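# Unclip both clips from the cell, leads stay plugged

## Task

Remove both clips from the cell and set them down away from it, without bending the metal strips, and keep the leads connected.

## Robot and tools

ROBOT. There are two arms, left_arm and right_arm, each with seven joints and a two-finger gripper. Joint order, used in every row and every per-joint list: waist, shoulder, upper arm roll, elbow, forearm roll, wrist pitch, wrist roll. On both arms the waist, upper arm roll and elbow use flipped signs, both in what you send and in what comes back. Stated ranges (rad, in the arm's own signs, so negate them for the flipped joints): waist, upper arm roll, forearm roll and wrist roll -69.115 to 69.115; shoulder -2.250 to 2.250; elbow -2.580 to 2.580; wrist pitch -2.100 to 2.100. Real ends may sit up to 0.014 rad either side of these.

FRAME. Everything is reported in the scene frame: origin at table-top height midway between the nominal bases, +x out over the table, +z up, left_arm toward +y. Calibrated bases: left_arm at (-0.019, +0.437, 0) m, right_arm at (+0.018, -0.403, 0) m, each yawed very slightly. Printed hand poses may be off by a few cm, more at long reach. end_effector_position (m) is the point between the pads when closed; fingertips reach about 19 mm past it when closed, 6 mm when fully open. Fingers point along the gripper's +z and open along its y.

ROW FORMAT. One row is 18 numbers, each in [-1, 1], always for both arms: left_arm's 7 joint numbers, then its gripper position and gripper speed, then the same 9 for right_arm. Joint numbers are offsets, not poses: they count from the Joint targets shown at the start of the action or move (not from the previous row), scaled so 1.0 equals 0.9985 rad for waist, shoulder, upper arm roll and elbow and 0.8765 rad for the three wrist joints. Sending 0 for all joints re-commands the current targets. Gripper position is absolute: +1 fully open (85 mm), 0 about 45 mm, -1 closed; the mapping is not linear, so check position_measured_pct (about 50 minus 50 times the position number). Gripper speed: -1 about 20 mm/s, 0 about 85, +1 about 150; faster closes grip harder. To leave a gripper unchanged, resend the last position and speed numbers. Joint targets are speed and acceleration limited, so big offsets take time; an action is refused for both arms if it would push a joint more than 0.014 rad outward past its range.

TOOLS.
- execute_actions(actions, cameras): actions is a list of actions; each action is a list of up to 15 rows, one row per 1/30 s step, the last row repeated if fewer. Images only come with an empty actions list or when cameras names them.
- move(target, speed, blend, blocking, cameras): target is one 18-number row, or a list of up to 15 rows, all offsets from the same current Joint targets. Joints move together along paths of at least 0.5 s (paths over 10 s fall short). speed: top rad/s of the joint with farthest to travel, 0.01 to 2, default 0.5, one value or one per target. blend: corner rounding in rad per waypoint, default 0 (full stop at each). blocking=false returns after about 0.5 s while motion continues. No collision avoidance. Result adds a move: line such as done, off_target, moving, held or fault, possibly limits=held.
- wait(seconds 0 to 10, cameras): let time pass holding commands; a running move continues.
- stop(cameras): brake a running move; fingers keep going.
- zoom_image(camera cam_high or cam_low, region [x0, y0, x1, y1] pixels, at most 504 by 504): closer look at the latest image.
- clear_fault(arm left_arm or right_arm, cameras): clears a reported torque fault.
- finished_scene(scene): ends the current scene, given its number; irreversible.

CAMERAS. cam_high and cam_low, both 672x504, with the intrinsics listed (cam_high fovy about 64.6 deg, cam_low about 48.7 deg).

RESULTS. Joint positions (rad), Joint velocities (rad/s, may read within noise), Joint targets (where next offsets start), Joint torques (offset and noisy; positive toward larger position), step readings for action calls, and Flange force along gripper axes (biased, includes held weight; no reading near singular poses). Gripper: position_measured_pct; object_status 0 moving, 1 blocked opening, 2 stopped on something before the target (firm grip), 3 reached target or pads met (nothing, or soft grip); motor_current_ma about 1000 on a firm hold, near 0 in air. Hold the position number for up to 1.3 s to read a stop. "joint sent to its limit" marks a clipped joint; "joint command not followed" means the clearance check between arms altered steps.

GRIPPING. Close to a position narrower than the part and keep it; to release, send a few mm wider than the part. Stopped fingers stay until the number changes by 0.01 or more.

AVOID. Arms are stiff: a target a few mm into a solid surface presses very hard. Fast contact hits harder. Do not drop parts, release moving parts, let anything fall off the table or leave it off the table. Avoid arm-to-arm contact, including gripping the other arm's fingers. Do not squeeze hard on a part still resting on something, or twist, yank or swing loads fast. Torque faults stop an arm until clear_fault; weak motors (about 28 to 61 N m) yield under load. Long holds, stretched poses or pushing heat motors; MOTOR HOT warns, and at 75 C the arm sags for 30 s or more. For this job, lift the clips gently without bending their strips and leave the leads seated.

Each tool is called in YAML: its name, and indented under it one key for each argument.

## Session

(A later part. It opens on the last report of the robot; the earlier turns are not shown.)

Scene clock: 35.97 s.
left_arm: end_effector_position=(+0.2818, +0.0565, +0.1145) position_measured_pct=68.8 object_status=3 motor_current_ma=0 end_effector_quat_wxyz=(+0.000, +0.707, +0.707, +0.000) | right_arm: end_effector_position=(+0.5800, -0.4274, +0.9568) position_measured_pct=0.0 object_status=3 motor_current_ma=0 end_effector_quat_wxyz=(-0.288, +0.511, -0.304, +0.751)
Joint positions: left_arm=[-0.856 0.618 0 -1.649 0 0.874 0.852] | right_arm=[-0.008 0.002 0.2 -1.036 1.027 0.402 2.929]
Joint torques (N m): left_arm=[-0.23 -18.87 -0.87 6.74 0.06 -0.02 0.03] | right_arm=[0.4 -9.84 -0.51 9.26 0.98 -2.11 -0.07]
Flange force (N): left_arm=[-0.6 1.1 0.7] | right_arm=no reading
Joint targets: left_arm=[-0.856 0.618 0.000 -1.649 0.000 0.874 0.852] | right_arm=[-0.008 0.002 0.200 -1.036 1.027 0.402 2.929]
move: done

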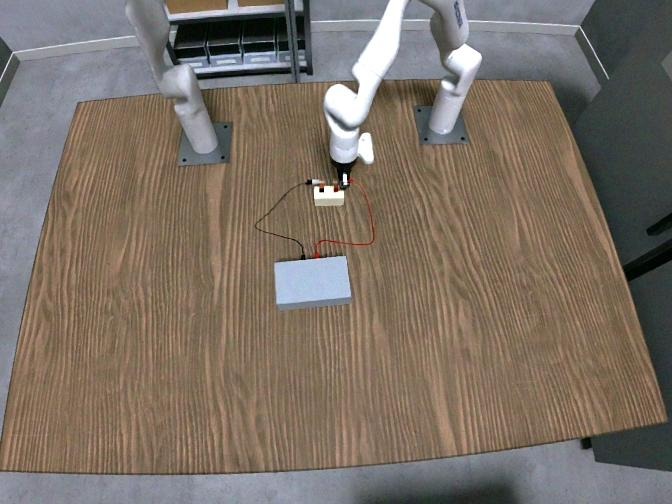

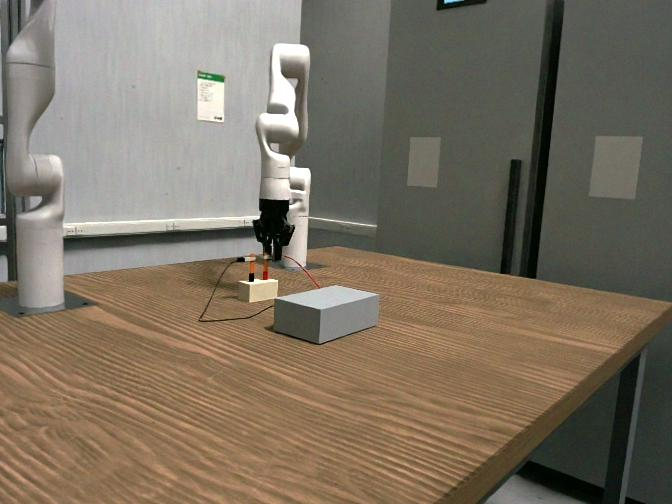

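move:
  target: [0,0,0,0,0,0,0,-0.72,-1,0,0,0,0,0,0,0,1,1]
  cameras: ["all"]

zoom_image:
  camera: "cam_high"
  region: [320, 160, 370, 210]

zoom_image:
  camera: "cam_low"
  region: [240, 230, 290, 280]

Scene clock: 37.30 s.
left_arm: end_effector_position=(+0.2818, +0.0565, +0.1145) position_measured_pct=85.7 object_status=0 motor_current_ma=0 end_effector_quat_wxyz=(+0.000, +0.707, +0.707, +0.000) | right_arm: end_effector_position=(+0.5800, -0.4274, +0.9568) position_measured_pct=0.0 object_status=3 motor_current_ma=0 end_effector_quat_wxyz=(-0.288, +0.511, -0.304, +0.751)
Joint positions: left_arm=[-0.856 0.618 0 -1.649 0 0.874 0.852] | right_arm=[-0.008 0.002 0.2 -1.036 1.027 0.402 2.929]
Joint torques (N m): left_arm=[-0.07 -18.86 -0.78 6.98 -0.05 -0.26 0.04] | right_arm=[0.45 -9.82 -0.41 9.24 0.94 -2.13 -0.06]
Flange force (N): left_arm=[-0.4 0.5 0.4] | right_arm=no reading
Joint targets: left_arm=[-0.856 0.618 0.000 -1.649 0.000 0.874 0.852] | right_arm=[-0.008 0.002 0.200 -1.036 1.027 0.402 2.929]
move: done

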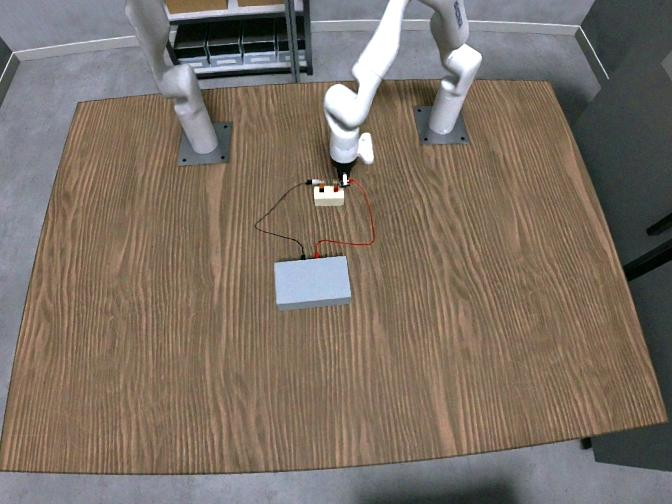

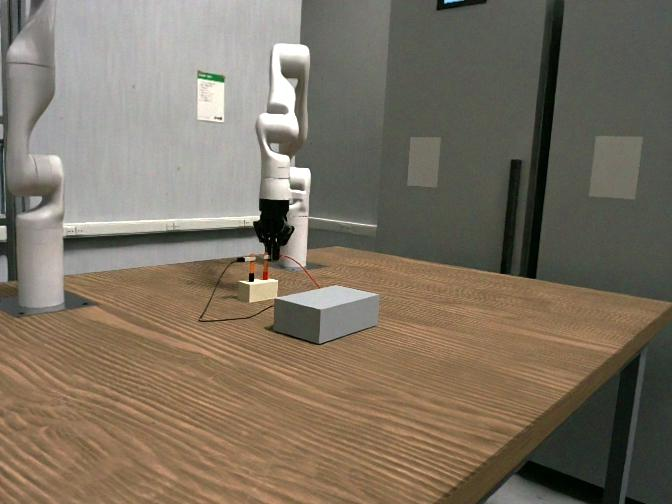

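Scaled by 10.080 from the camera's 672x504 image, which has a finer 960x720 frame.

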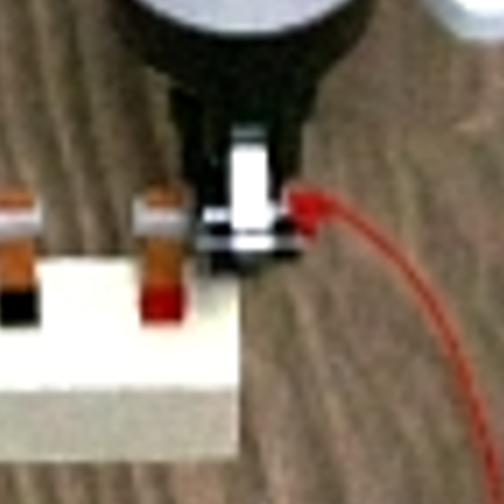

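Scaled by 10.080 from the camera's 672x504 image, which has a finer 960x720 frame.

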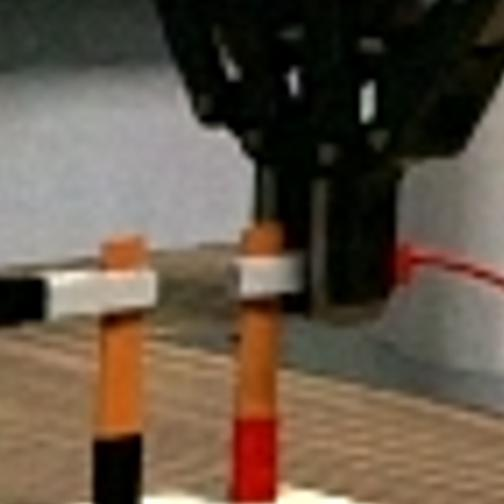

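move:
  target: [0,0,0,0,0,0,0,-0.85,-1,0,0,0,0,0,0,0,1,1]

wait:
  seconds: 1.3
  cameras: ["all"]

zoom_image:
  camera: "cam_low"
  region: [240, 230, 290, 280]

Scene clock: 38.30 s.
left_arm: end_effector_position=(+0.2818, +0.0565, +0.1145) position_measured_pct=90.0 object_status=0 motor_current_ma=1000 end_effector_quat_wxyz=(+0.000, +0.707, +0.707, +0.000) | right_arm: end_effector_position=(+0.5800, -0.4274, +0.9568) position_measured_pct=0.0 object_status=3 motor_current_ma=0 end_effector_quat_wxyz=(-0.288, +0.511, -0.304, +0.751)
Joint positions: left_arm=[-0.856 0.618 0 -1.649 0 0.874 0.852] | right_arm=[-0.008 0.002 0.2 -1.036 1.027 0.402 2.929]
Joint torques (N m): left_arm=[0.15 -16.22 -0.4 6.68 -0.14 -1.03 0.07] | right_arm=[0.42 -9.8 -0.53 9.23 1 -2.11 -0.08]
Flange force (N): left_arm=[1.1 -1.2 -6.0] | right_arm=no reading
Joint targets: left_arm=[-0.856 0.618 0.000 -1.649 0.000 0.874 0.852] | right_arm=[-0.008 0.002 0.200 -1.036 1.027 0.402 2.929]
move: done

Scene clock: 39.60 s.
left_arm: end_effector_position=(+0.2818, +0.0565, +0.1145) position_measured_pct=90.0 object_status=2 motor_current_ma=1000 end_effector_quat_wxyz=(+0.000, +0.707, +0.707, +0.000) | right_arm: end_effector_position=(+0.5800, -0.4274, +0.9568) position_measured_pct=0.0 object_status=3 motor_current_ma=0 end_effector_quat_wxyz=(-0.288, +0.511, -0.304, +0.751)
Joint positions: left_arm=[-0.856 0.618 0 -1.649 0 0.874 0.852] | right_arm=[-0.008 0.002 0.2 -1.036 1.027 0.402 2.929]
Joint torques (N m): left_arm=[0.23 -16.19 -0.44 6.72 -0.14 -1.05 0.04] | right_arm=[0.44 -9.86 -0.43 9.23 0.94 -2.1 -0.09]
Flange force (N): left_arm=[1.1 -1.5 -6.0] | right_arm=no reading
Joint targets: left_arm=[-0.856 0.618 0.000 -1.649 0.000 0.874 0.852] | right_arm=[-0.008 0.002 0.200 -1.036 1.027 0.402 2.929]
Tool commands: left_gripper/position=-0.85 left_gripper/speed=-1.0 right_gripper/position=+1.0 right_gripper/speed=+1.0
wait: 1.30 s; at rest by 0.17 s

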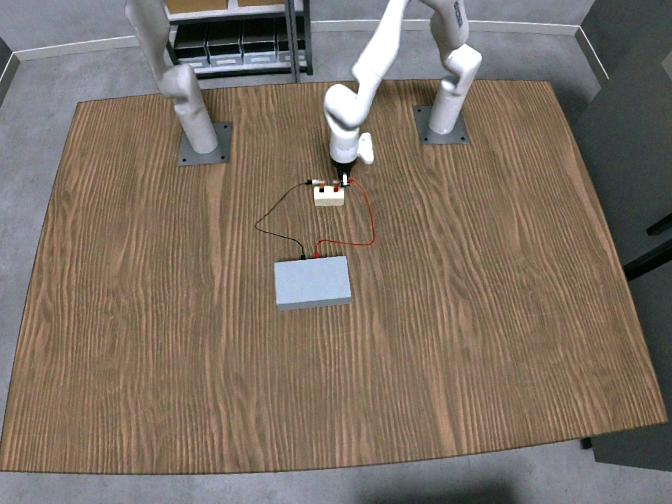

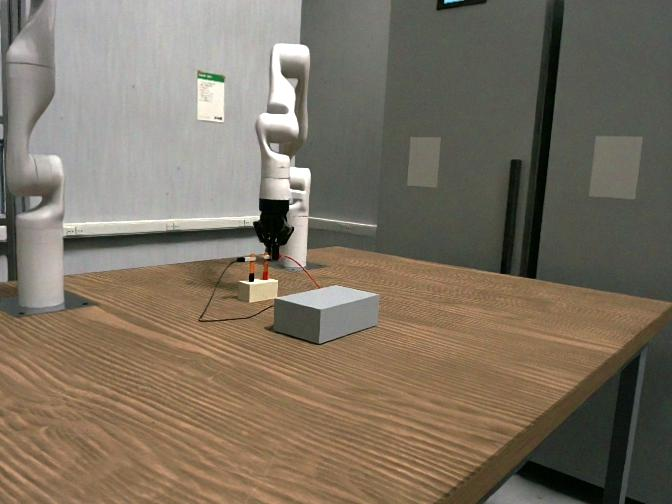

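Scaled by 10.080 from the camera's 672x504 image, which has a finer 960x720 frame.

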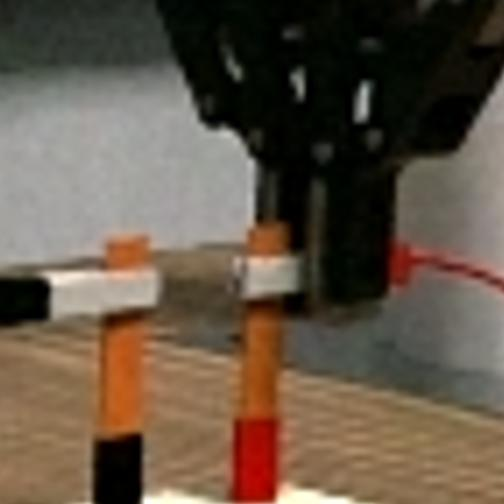

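move:
  target: [0.0284,-0.0334,0,-0.0627,0,-0.0334,-0.0324,-0.85,-1,0,0,0,0,0,0,0,1,1]
  speed: 0.03
  cameras: ["all"]

zoom_image:
  camera: "cam_low"
  region: [230, 230, 300, 300]

zoom_image:
  camera: "cam_high"
  region: [310, 160, 370, 220]

Scene clock: 42.93 s.
left_arm: end_effector_position=(+0.2805, +0.0781, +0.1155) position_measured_pct=90.0 object_status=2 motor_current_ma=1000 end_effector_quat_wxyz=(+0.000, +0.707, +0.707, +0.000) | right_arm: end_effector_position=(+0.5800, -0.4274, +0.9568) position_measured_pct=0.0 object_status=3 motor_current_ma=0 end_effector_quat_wxyz=(-0.288, +0.511, -0.304, +0.751)
Joint positions: left_arm=[-0.827 0.585 0 -1.712 0 0.845 0.824] | right_arm=[-0.008 0.002 0.2 -1.036 1.027 0.402 2.929]
Joint torques (N m): left_arm=[-0.22 -19.56 -0.91 7.1 0.09 -0.02 0.03] | right_arm=[0.45 -9.84 -0.4 9.27 0.98 -2.12 -0.13]
Flange force (N): left_arm=[-1.0 1.5 3.6] | right_arm=no reading
Joint targets: left_arm=[-0.827 0.585 0.000 -1.712 0.000 0.845 0.824] | right_arm=[-0.008 0.002 0.200 -1.036 1.027 0.402 2.929]
move: done

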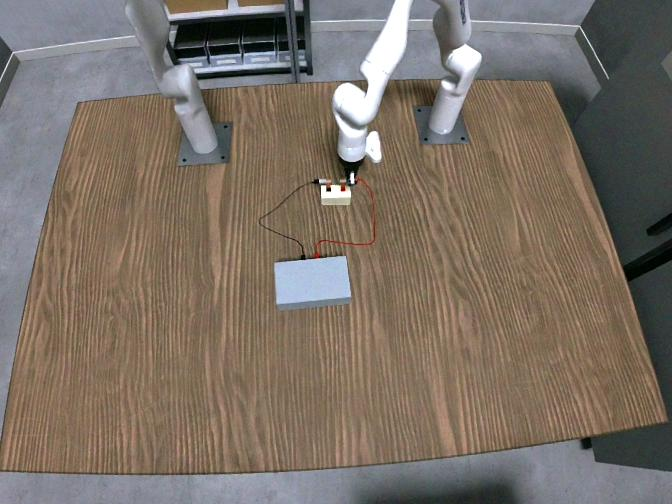

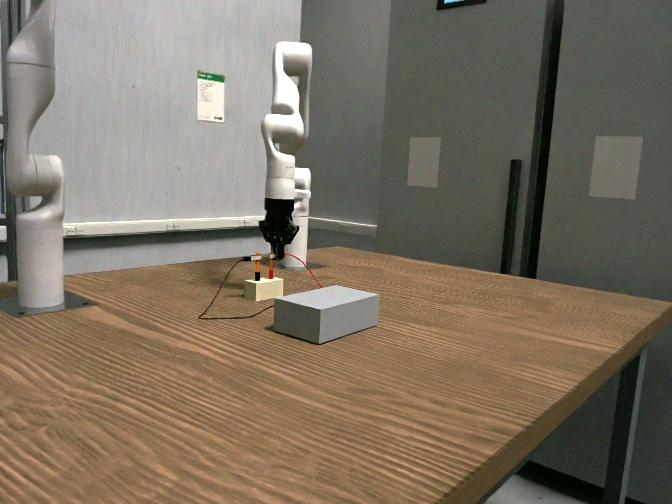

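Scaled by 7.200 from the camera's 672x504 image, which has a finer 960x720 frame.

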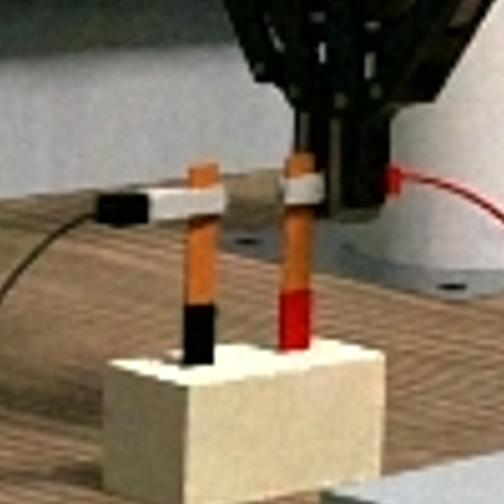

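Scaled by 8.400 from the camera's 672x504 image, which has a finer 960x720 frame.

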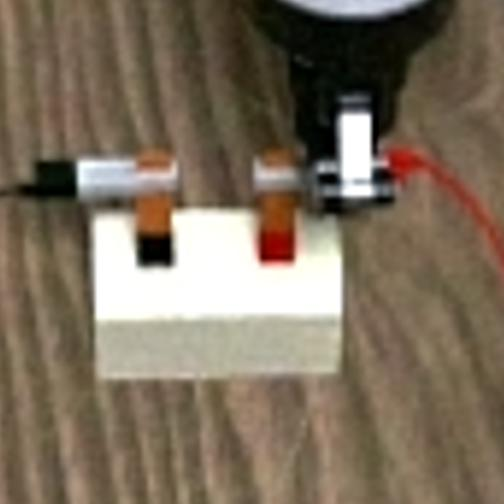

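move:
  target:
    - [0,0,0,0,0,0,0,-0.5,-0.5,0,0,0,0,0,0,0,1,1]
    - [0.0206,-0.0192,0,-0.0376,0,-0.0209,-0.0235,-0.5,-0.5,0,0,0,0,0,0,0,1,1]
    - [0.0206,-0.0192,0,-0.0376,0,-0.0209,-0.0235,-0.9,-1,0,0,0,0,0,0,0,1,1]
  speed: 0.1
  cameras: ["all"]

zoom_image:
  camera: "cam_low"
  region: [230, 230, 300, 300]

zoom_image:
  camera: "cam_high"
  region: [310, 160, 370, 220]

wait:
  seconds: 1.3

Scene clock: 46.93 s.
left_arm: end_effector_position=(+0.2804, +0.0920, +0.1156) position_measured_pct=90.5 object_status=0 motor_current_ma=1000 end_effector_quat_wxyz=(+0.000, +0.707, +0.707, +0.000) | right_arm: end_effector_position=(+0.5800, -0.4274, +0.9568) position_measured_pct=0.0 object_status=3 motor_current_ma=0 end_effector_quat_wxyz=(-0.288, +0.511, -0.304, +0.751)
Joint positions: left_arm=[-0.807 0.566 0 -1.75 0 0.827 0.803] | right_arm=[-0.008 0.002 0.2 -1.036 1.027 0.402 2.929]
Joint torques (N m): left_arm=[-0.15 -17.77 -0.87 6.56 0 -0.13 0.02] | right_arm=[0.37 -9.81 -0.48 9.17 0.95 -2.08 -0.09]
Flange force (N): left_arm=[-0.5 0.9 0.7] | right_arm=no reading
Joint targets: left_arm=[-0.807 0.566 0.000 -1.750 0.000 0.827 0.803] | right_arm=[-0.008 0.002 0.200 -1.036 1.027 0.402 2.929]
move: done

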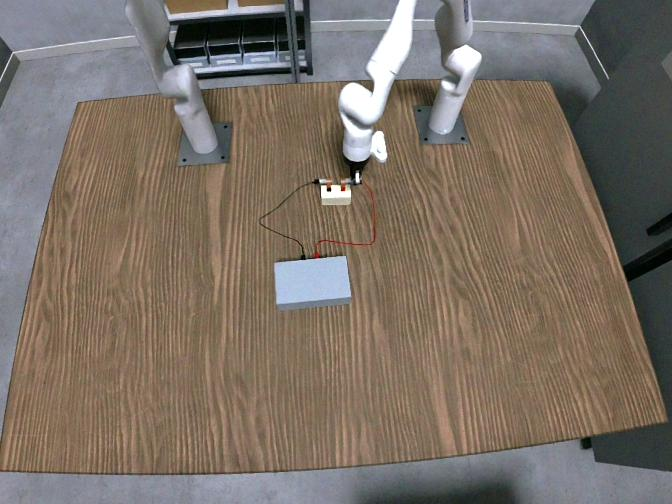

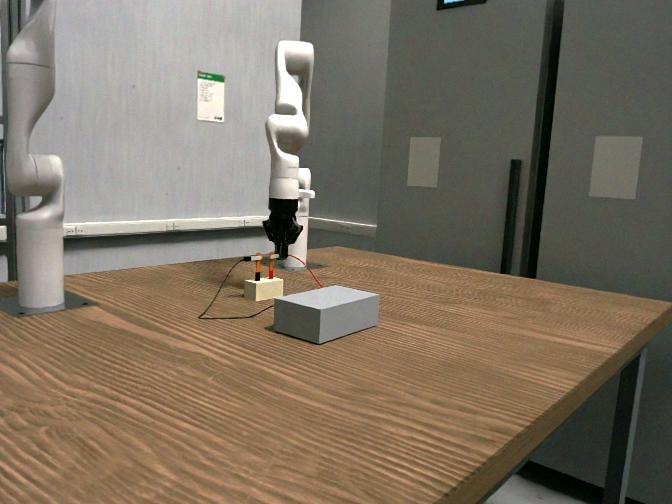

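Scaled by 7.200 from the camera's 672x504 image, which has a finer 960x720 frame.

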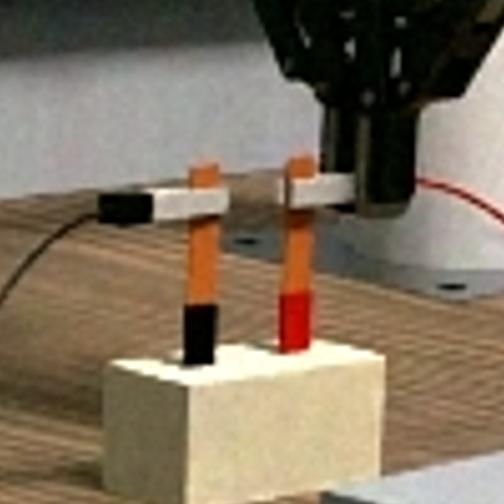

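Scaled by 8.400 from the camera's 672x504 image, which has a finer 960x720 frame.

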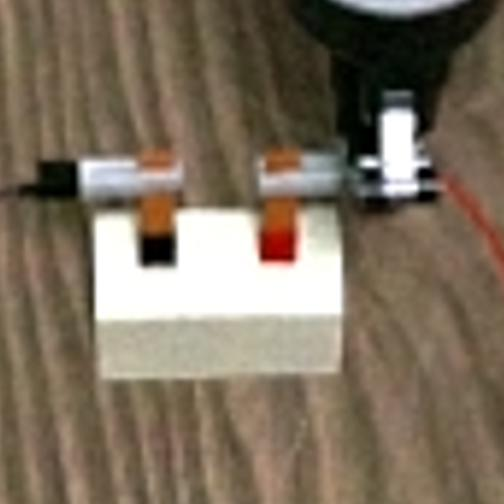

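Scene clock: 48.23 s.
left_arm: end_effector_position=(+0.2805, +0.0920, +0.1156) position_measured_pct=90.5 object_status=2 motor_current_ma=1000 end_effector_quat_wxyz=(+0.000, +0.707, +0.707, +0.000) | right_arm: end_effector_position=(+0.5800, -0.4274, +0.9568) position_measured_pct=0.0 object_status=3 motor_current_ma=0 end_effector_quat_wxyz=(-0.288, +0.511, -0.304, +0.751)
Joint positions: left_arm=[-0.807 0.566 0 -1.75 0 0.827 0.803] | right_arm=[-0.008 0.002 0.2 -1.036 1.027 0.402 2.929]
Joint torques (N m): left_arm=[-0.13 -17.8 -0.85 6.55 0.01 -0.12 0.04] | right_arm=[0.41 -9.81 -0.45 9.17 0.97 -2.06 -0.06]
Flange force (N): left_arm=[-0.6 1.0 0.8] | right_arm=no reading
Joint targets: left_arm=[-0.807 0.566 0.000 -1.750 0.000 0.827 0.803] | right_arm=[-0.008 0.002 0.200 -1.036 1.027 0.402 2.929]
Tool commands: left_gripper/position=-0.9 left_gripper/speed=-1.0 right_gripper/position=+1.0 right_gripper/speed=+1.0
wait: 1.30 s; at rest by 0.17 s

move:
  target: [0.0313,-0.028,0,-0.0508,0,-0.0259,-0.0357,-0.9,-1,0,0,0,0,0,0,0,1,1]
  speed: 0.03
  cameras: ["all"]

zoom_image:
  camera: "cam_low"
  region: [230, 230, 300, 300]

zoom_image:
  camera: "cam_high"
  region: [310, 160, 370, 220]

Scene clock: 50.57 s.
left_arm: end_effector_position=(+0.2804, +0.1119, +0.1166) position_measured_pct=90.5 object_status=2 motor_current_ma=1000 end_effector_quat_wxyz=(+0.000, +0.707, +0.707, +0.000) | right_arm: end_effector_position=(+0.5800, -0.4274, +0.9568) position_measured_pct=0.0 object_status=3 motor_current_ma=0 end_effector_quat_wxyz=(-0.288, +0.511, -0.304, +0.751)
Joint positions: left_arm=[-0.775 0.538 0 -1.8 0 0.804 0.772] | right_arm=[-0.008 0.002 0.2 -1.036 1.027 0.402 2.929]
Joint torques (N m): left_arm=[-0.25 -17.17 -0.83 6.31 0.06 -0.06 0.02] | right_arm=[0.4 -9.77 -0.42 9.23 0.95 -2.12 -0.06]
Flange force (N): left_arm=[-0.5 1.3 0.8] | right_arm=no reading
Joint targets: left_arm=[-0.775 0.538 0.000 -1.800 0.000 0.804 0.772] | right_arm=[-0.008 0.002 0.200 -1.036 1.027 0.402 2.929]
move: done

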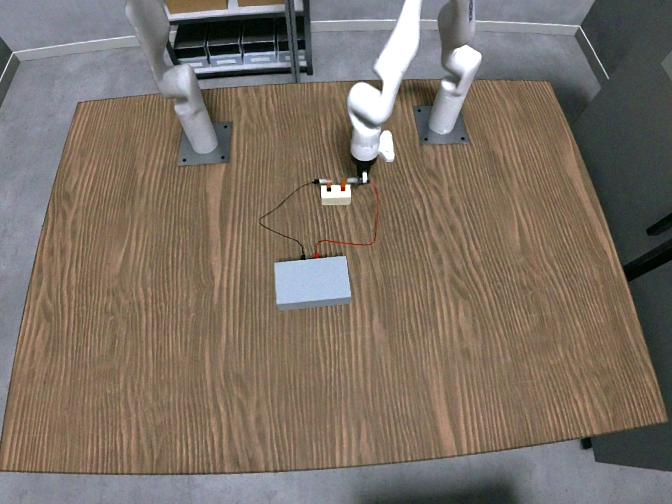

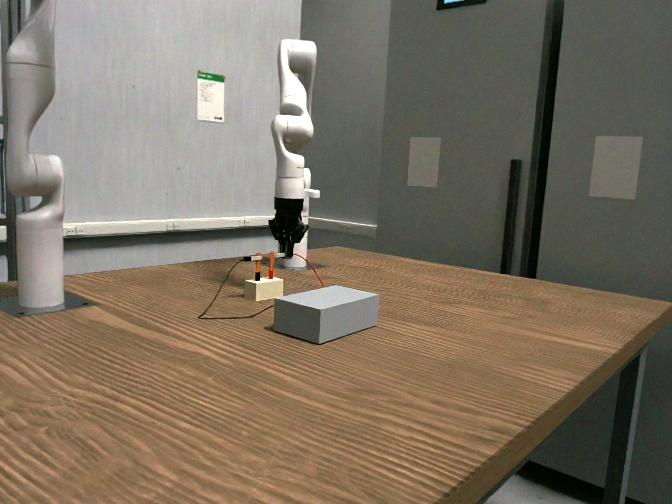

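Scaled by 7.200 from the camera's 672x504 image, which has a finer 960x720 frame.

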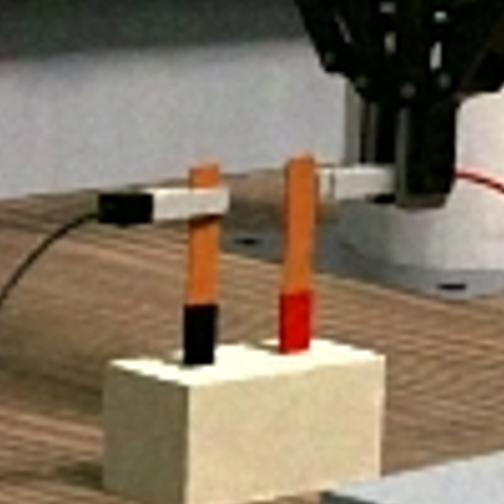

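Scaled by 8.400 from the camera's 672x504 image, which has a finer 960x720 frame.

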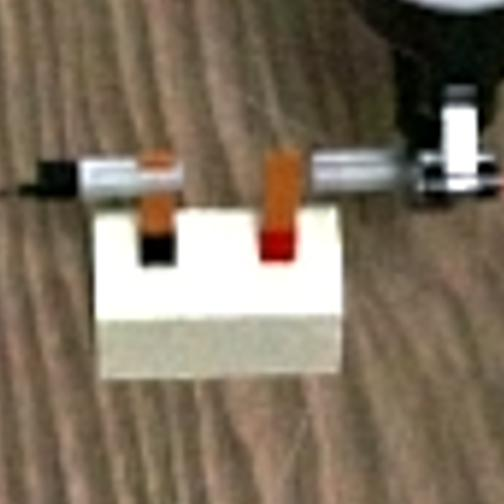

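move:
  target:
    - [0.1522,-0.0564,0,-0.109,0,-0.0599,-0.1734,-0.9,-1,0,0,0,0,0,0,0,1,1]
    - [0.1522,0.1419,0,-0.183,0,-0.3701,-0.1734,-0.9,-1,0,0,0,0,0,0,0,1,1]
  speed: 0.15
  cameras: ["all"]

zoom_image:
  camera: "cam_low"
  region: [230, 220, 340, 330]

Scene clock: 54.70 s.
left_arm: end_effector_position=(+0.2998, +0.1799, +0.0219) position_measured_pct=90.5 object_status=2 motor_current_ma=1000 end_effector_quat_wxyz=(+0.000, +0.707, +0.707, +0.000) | right_arm: end_effector_position=(+0.5800, -0.4274, +0.9568) position_measured_pct=0.0 object_status=3 motor_current_ma=0 end_effector_quat_wxyz=(-0.288, +0.511, -0.304, +0.751)
Joint positions: left_arm=[-0.623 0.679 0 -1.983 0 0.48 0.62] | right_arm=[-0.008 0.002 0.2 -1.036 1.027 0.402 2.929]
Joint torques (N m): left_arm=[-0.5 -8.1 -1.17 2.62 0.18 -1.12 0.02] | right_arm=[0.4 -9.84 -0.48 9.22 0.96 -2.12 -0.08]
Flange force (N): left_arm=[2.7 -1.6 -23.1] | right_arm=no reading
Joint targets: left_arm=[-0.623 0.680 0.000 -1.983 0.000 0.480 0.620] | right_arm=[-0.008 0.002 0.200 -1.036 1.027 0.402 2.929]
move: done

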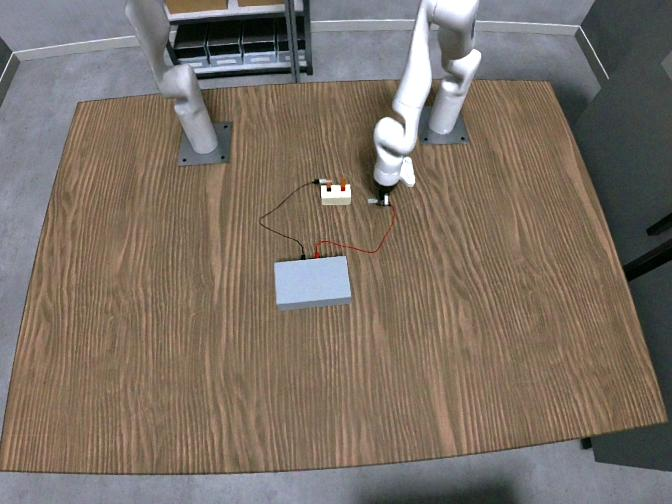

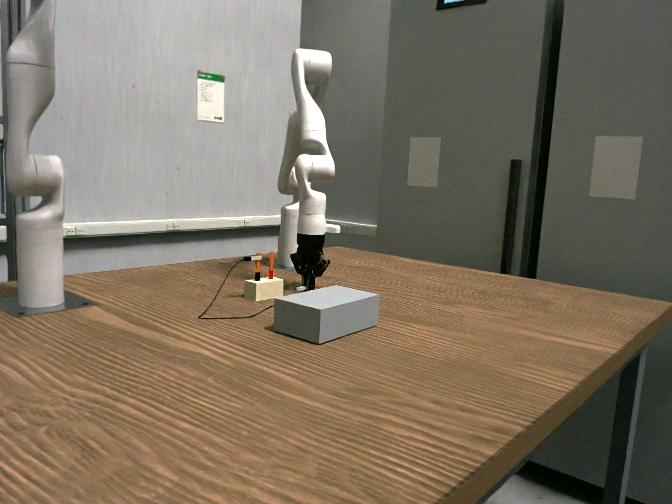

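Scaled by 4.582 from the camera's 672x504 image, which has a finer 960x720 frame.

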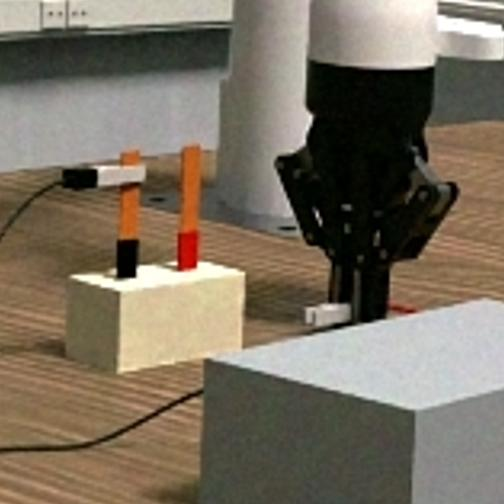

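move:
  target:
    - [0,0,0,0,0,0,0,-0.5,-0.8,0,0,0,0,0,0,0,1,1]
    - [0,-0.2876,0,0.1457,0,0.4937,0,-0.5,-0.8,0,0,0,0,0,0,0,1,1]
    - [-0.3284,-0.004,0,0.6551,0,0.7508,0.3741,-0.5,-0.8,0,0,0,0,0,0,0,1,1]
  speed: 0.35
  cameras: ["all"]

zoom_image:
  camera: "cam_low"
  region: [220, 220, 320, 320]

zoom_image:
  camera: "cam_high"
  region: [300, 150, 400, 250]

Scene clock: 60.13 s.
left_arm: end_effector_position=(+0.2810, -0.0220, +0.1697) position_measured_pct=74.9 object_status=3 motor_current_ma=0 end_effector_quat_wxyz=(+0.000, +0.707, +0.707, +0.000) | right_arm: end_effector_position=(+0.5800, -0.4274, +0.9568) position_measured_pct=0.0 object_status=3 motor_current_ma=0 end_effector_quat_wxyz=(-0.288, +0.511, -0.304, +0.751)
Joint positions: left_arm=[-0.951 0.676 0 -1.329 0 1.138 0.948] | right_arm=[-0.008 0.002 0.2 -1.036 1.027 0.402 2.929]
Joint torques (N m): left_arm=[-0.34 -21.07 -0.89 8.02 0.05 -0.11 0.01] | right_arm=[0.44 -9.81 -0.45 9.17 0.96 -2.13 -0.09]
Flange force (N): left_arm=[-0.9 1.3 0.3] | right_arm=no reading
Joint targets: left_arm=[-0.951 0.676 0.000 -1.329 0.000 1.138 0.948] | right_arm=[-0.008 0.002 0.200 -1.036 1.027 0.402 2.929]
move: done

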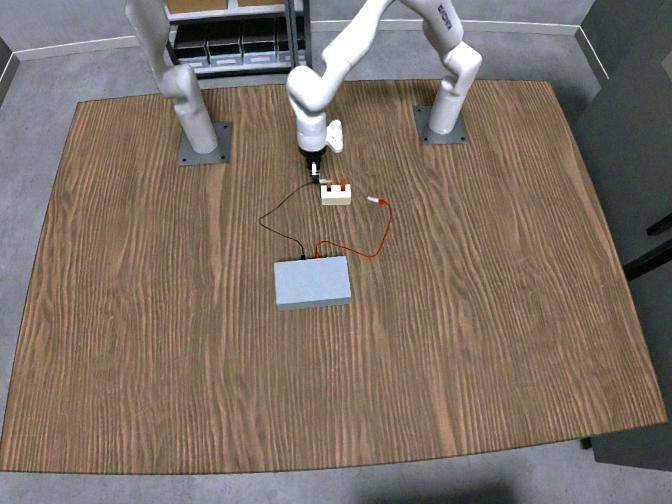

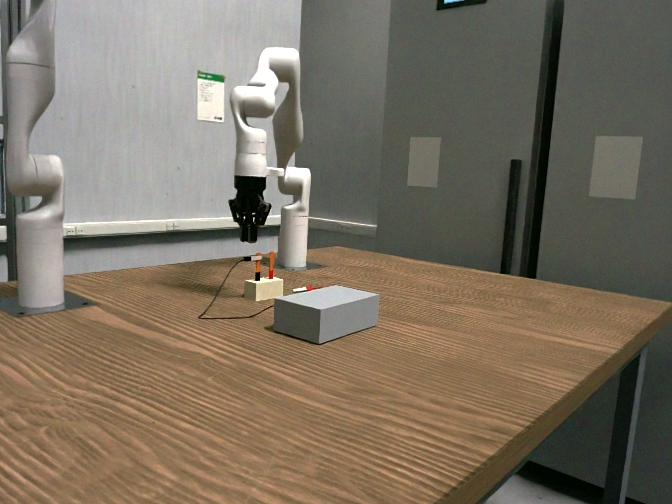

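Scaled by 5.040 from the camera's 672x504 image, which has a finer 960x720 frame.

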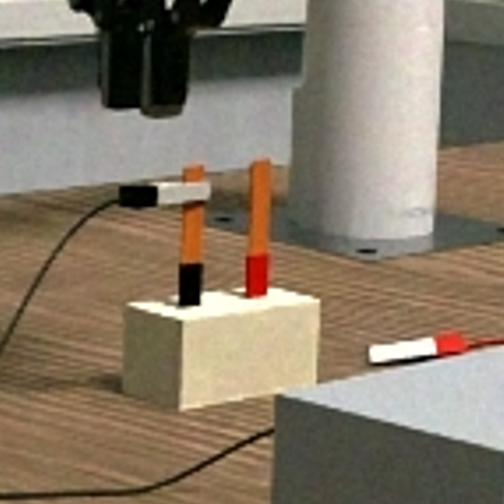

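Scaled by 5.040 from the camera's 672x504 image, which has a finer 960x720 frame.

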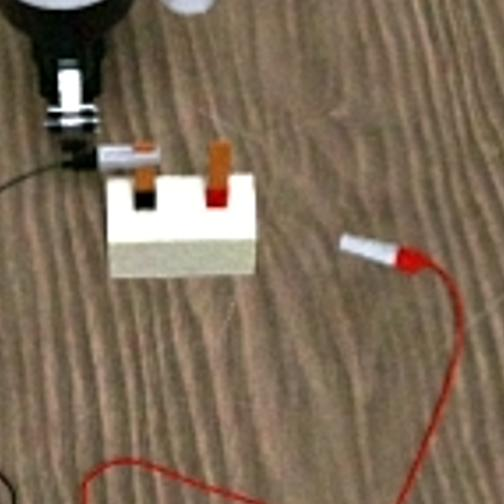

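move:
  target:
    - [0,0.0629,0,-0.0709,0,-0.1524,0,-0.5,-0.8,0,0,0,0,0,0,0,1,1]
    - [0,0.0629,0,-0.0709,0,-0.1524,0,-0.72,-0.8,0,0,0,0,0,0,0,1,1]
  speed: 0.1
  cameras: ["all"]

zoom_image:
  camera: "cam_low"
  region: [230, 230, 280, 280]

zoom_image:
  camera: "cam_high"
  region: [300, 160, 350, 210]

Scene clock: 62.60 s.
left_arm: end_effector_position=(+0.2810, -0.0219, +0.1157) position_measured_pct=85.7 object_status=0 motor_current_ma=0 end_effector_quat_wxyz=(+0.000, +0.707, +0.707, +0.000) | right_arm: end_effector_position=(+0.5800, -0.4274, +0.9568) position_measured_pct=0.0 object_status=3 motor_current_ma=0 end_effector_quat_wxyz=(-0.288, +0.511, -0.304, +0.751)
Joint positions: left_arm=[-0.951 0.738 0 -1.4 0 1.004 0.948] | right_arm=[-0.008 0.002 0.2 -1.036 1.027 0.402 2.929]
Joint torques (N m): left_arm=[0.33 -21.18 -0.39 7.31 -0.23 -0.1 -0.05] | right_arm=[0.45 -9.83 -0.54 9.23 0.96 -2.09 -0.06]
Flange force (N): left_arm=[-1.7 0.2 0.0] | right_arm=no reading
Joint targets: left_arm=[-0.951 0.738 0.000 -1.400 0.000 1.004 0.948] | right_arm=[-0.008 0.002 0.200 -1.036 1.027 0.402 2.929]
move: done

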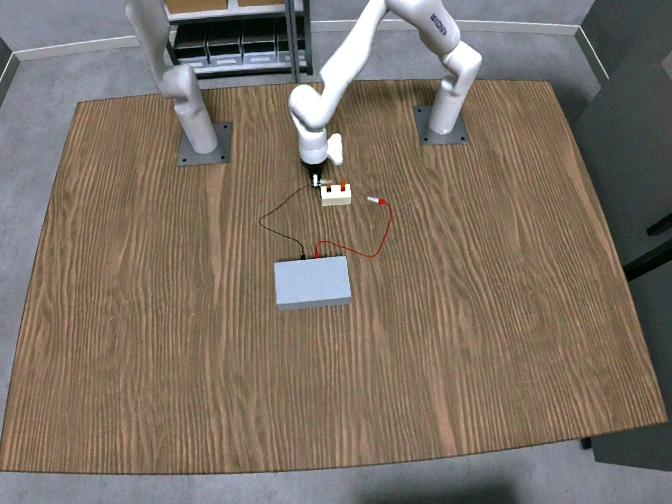

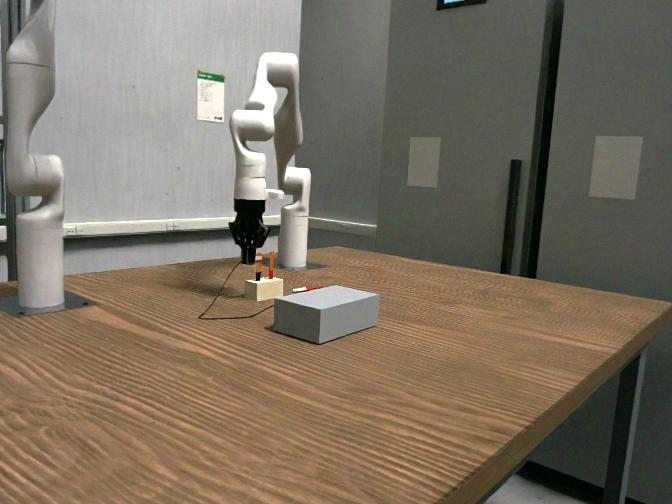

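Scaled by 10.080 from the camera's 672x504 image, which has a finer 960x720 frame.

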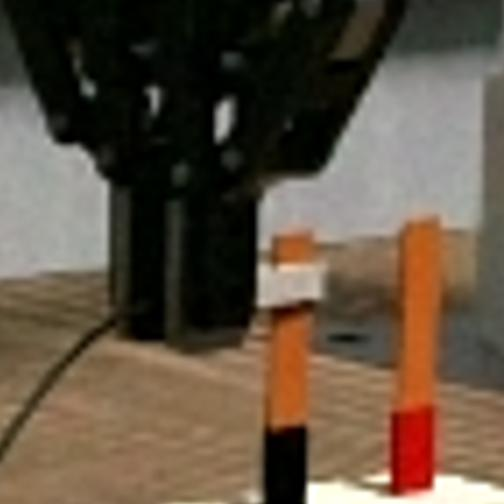

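Scaled by 10.080 from the camera's 672x504 image, which has a finer 960x720 frame.

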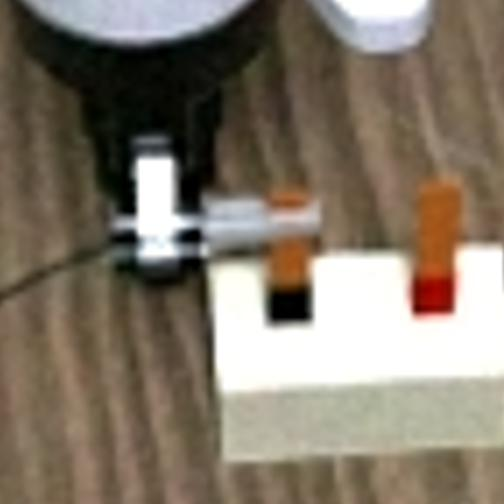

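move:
  target: [0,0,0,0,0,0,0,-0.9,-1,0,0,0,0,0,0,0,1,1]

wait:
  seconds: 1
  cameras: ["all"]

zoom_image:
  camera: "cam_low"
  region: [230, 230, 280, 280]

zoom_image:
  camera: "cam_high"
  region: [300, 160, 350, 210]

Scene clock: 63.73 s.
left_arm: end_effector_position=(+0.2810, -0.0219, +0.1157) position_measured_pct=91.3 object_status=0 motor_current_ma=1000 end_effector_quat_wxyz=(+0.000, +0.707, +0.707, +0.000) | right_arm: end_effector_position=(+0.5800, -0.4274, +0.9568) position_measured_pct=0.0 object_status=3 motor_current_ma=0 end_effector_quat_wxyz=(-0.288, +0.511, -0.304, +0.751)
Joint positions: left_arm=[-0.951 0.738 0 -1.4 0 1.004 0.948] | right_arm=[-0.008 0.002 0.2 -1.036 1.027 0.402 2.929]
Joint torques (N m): left_arm=[0.19 -21.22 -0.52 7.49 -0.16 -0.19 -0.03] | right_arm=[0.4 -9.82 -0.48 9.21 0.96 -2.1 -0.07]
Flange force (N): left_arm=[-1.1 0.1 0.1] | right_arm=no reading
Joint targets: left_arm=[-0.951 0.738 0.000 -1.400 0.000 1.004 0.948] | right_arm=[-0.008 0.002 0.200 -1.036 1.027 0.402 2.929]
move: done

Scene clock: 64.73 s.
left_arm: end_effector_position=(+0.2810, -0.0219, +0.1157) position_measured_pct=91.3 object_status=2 motor_current_ma=1000 end_effector_quat_wxyz=(+0.000, +0.707, +0.707, +0.000) | right_arm: end_effector_position=(+0.5800, -0.4274, +0.9568) position_measured_pct=0.0 object_status=3 motor_current_ma=0 end_effector_quat_wxyz=(-0.288, +0.511, -0.304, +0.751)
Joint positions: left_arm=[-0.951 0.738 0 -1.4 0 1.004 0.948] | right_arm=[-0.008 0.002 0.2 -1.036 1.027 0.402 2.929]
Joint torques (N m): left_arm=[0.23 -21.19 -0.53 7.49 -0.17 -0.17 -0.02] | right_arm=[0.38 -9.87 -0.47 9.24 0.97 -2.12 -0.1]
Flange force (N): left_arm=[-1.0 0.1 0.1] | right_arm=no reading
Joint targets: left_arm=[-0.951 0.738 0.000 -1.400 0.000 1.004 0.948] | right_arm=[-0.008 0.002 0.200 -1.036 1.027 0.402 2.929]
Tool commands: left_gripper/position=-0.9 left_gripper/speed=-1.0 right_gripper/position=+1.0 right_gripper/speed=+1.0
wait: 1.00 s; at rest by 0.17 s

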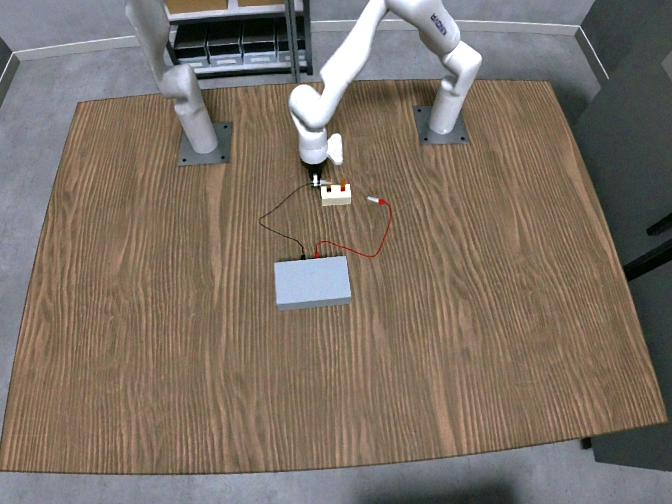

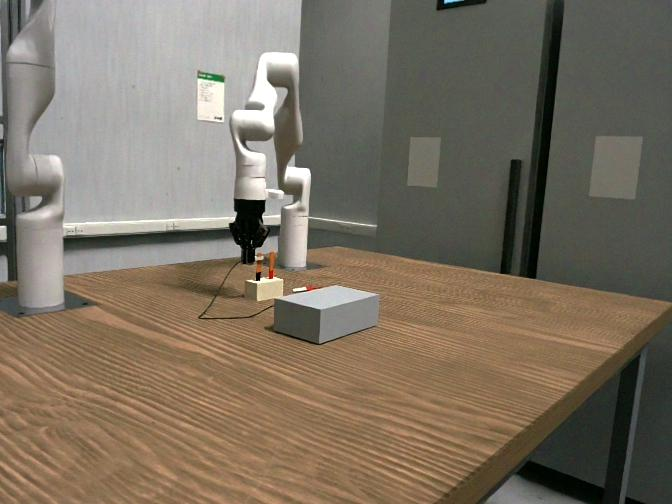

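Scaled by 10.080 from the camera's 672x504 image, which has a finer 960x720 frame.

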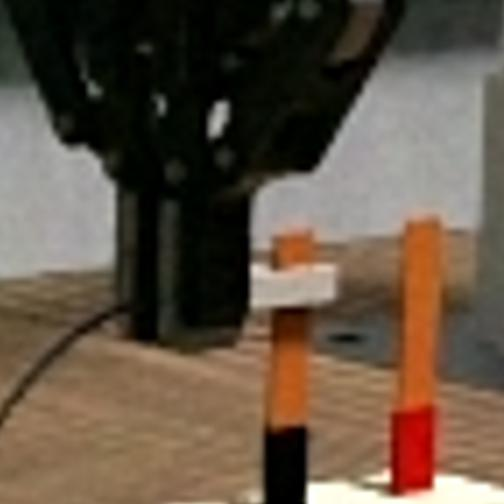

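Scaled by 10.080 from the camera's 672x504 image, which has a finer 960x720 frame.

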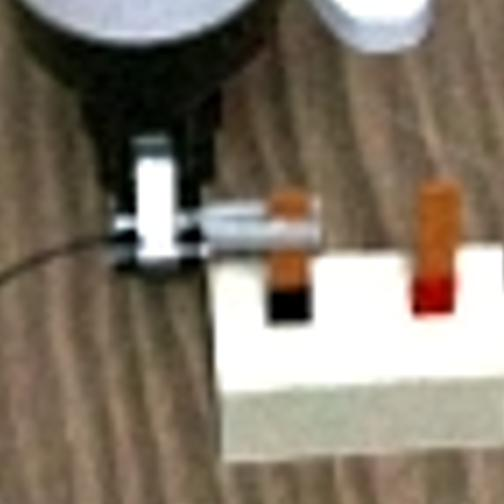

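move:
  target:
    - [-0.0287,0.0498,0,0.1032,0,0.0608,0.0327,-0.9,-1,0,0,0,0,0,0,0,1,1]
    - [-0.0787,0.2055,0,0.4335,0,0.2597,0.0897,-0.9,-1,0,0,0,0,0,0,0,1,1]
    - [-0.0787,0.3115,0,0.3547,0,0.0493,0.0897,-0.9,-1,0,0,0,0,0,0,0,1,1]
  speed: [0.05,0.2,0.15]
  cameras: ["all"]

zoom_image:
  camera: "cam_low"
  region: [210, 230, 310, 330]

Scene clock: 70.97 s.
left_arm: end_effector_position=(+0.2900, -0.1199, +0.0257) position_measured_pct=91.3 object_status=2 motor_current_ma=1000 end_effector_quat_wxyz=(+0.000, +0.707, +0.707, +0.000) | right_arm: end_effector_position=(+0.5800, -0.4274, +0.9568) position_measured_pct=0.0 object_status=3 motor_current_ma=0 end_effector_quat_wxyz=(-0.288, +0.511, -0.304, +0.751)
Joint positions: left_arm=[-1.03 1.049 0 -1.046 0 1.047 1.026] | right_arm=[-0.008 0.002 0.2 -1.036 1.027 0.402 2.929]
Joint torques (N m): left_arm=[-0.22 -25.39 -1.1 7.61 0.03 -0.08 0.02] | right_arm=[0.43 -9.83 -0.42 9.21 0.95 -2.14 -0.08]
Flange force (N): left_arm=[-1.2 1.0 0.5] | right_arm=no reading
Joint targets: left_arm=[-1.030 1.049 0.000 -1.046 0.000 1.047 1.026] | right_arm=[-0.008 0.002 0.200 -1.036 1.027 0.402 2.929]
move: done

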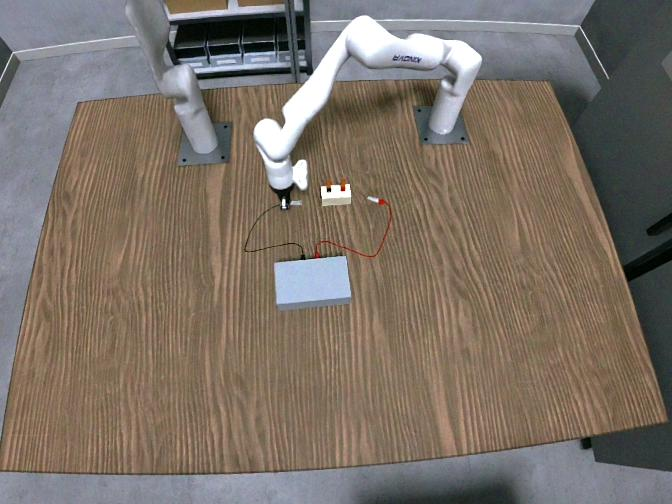

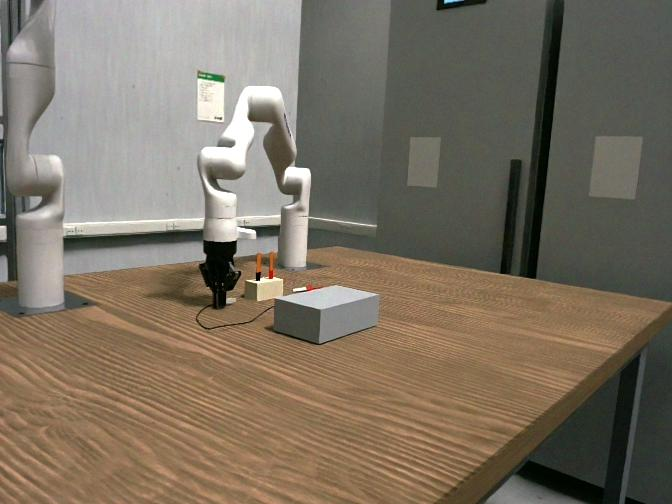

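Scaled by 5.040 from the camera's 672x504 image, which has a finer 960x720 frame.

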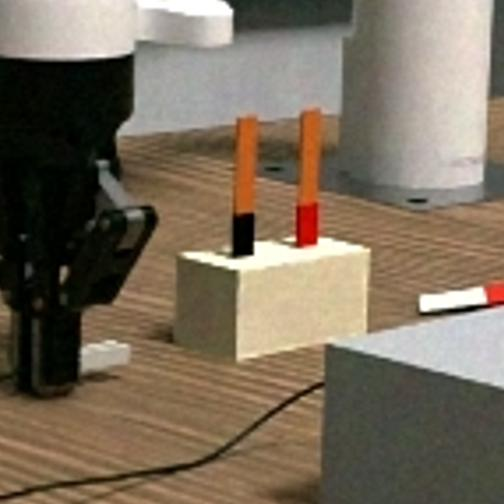

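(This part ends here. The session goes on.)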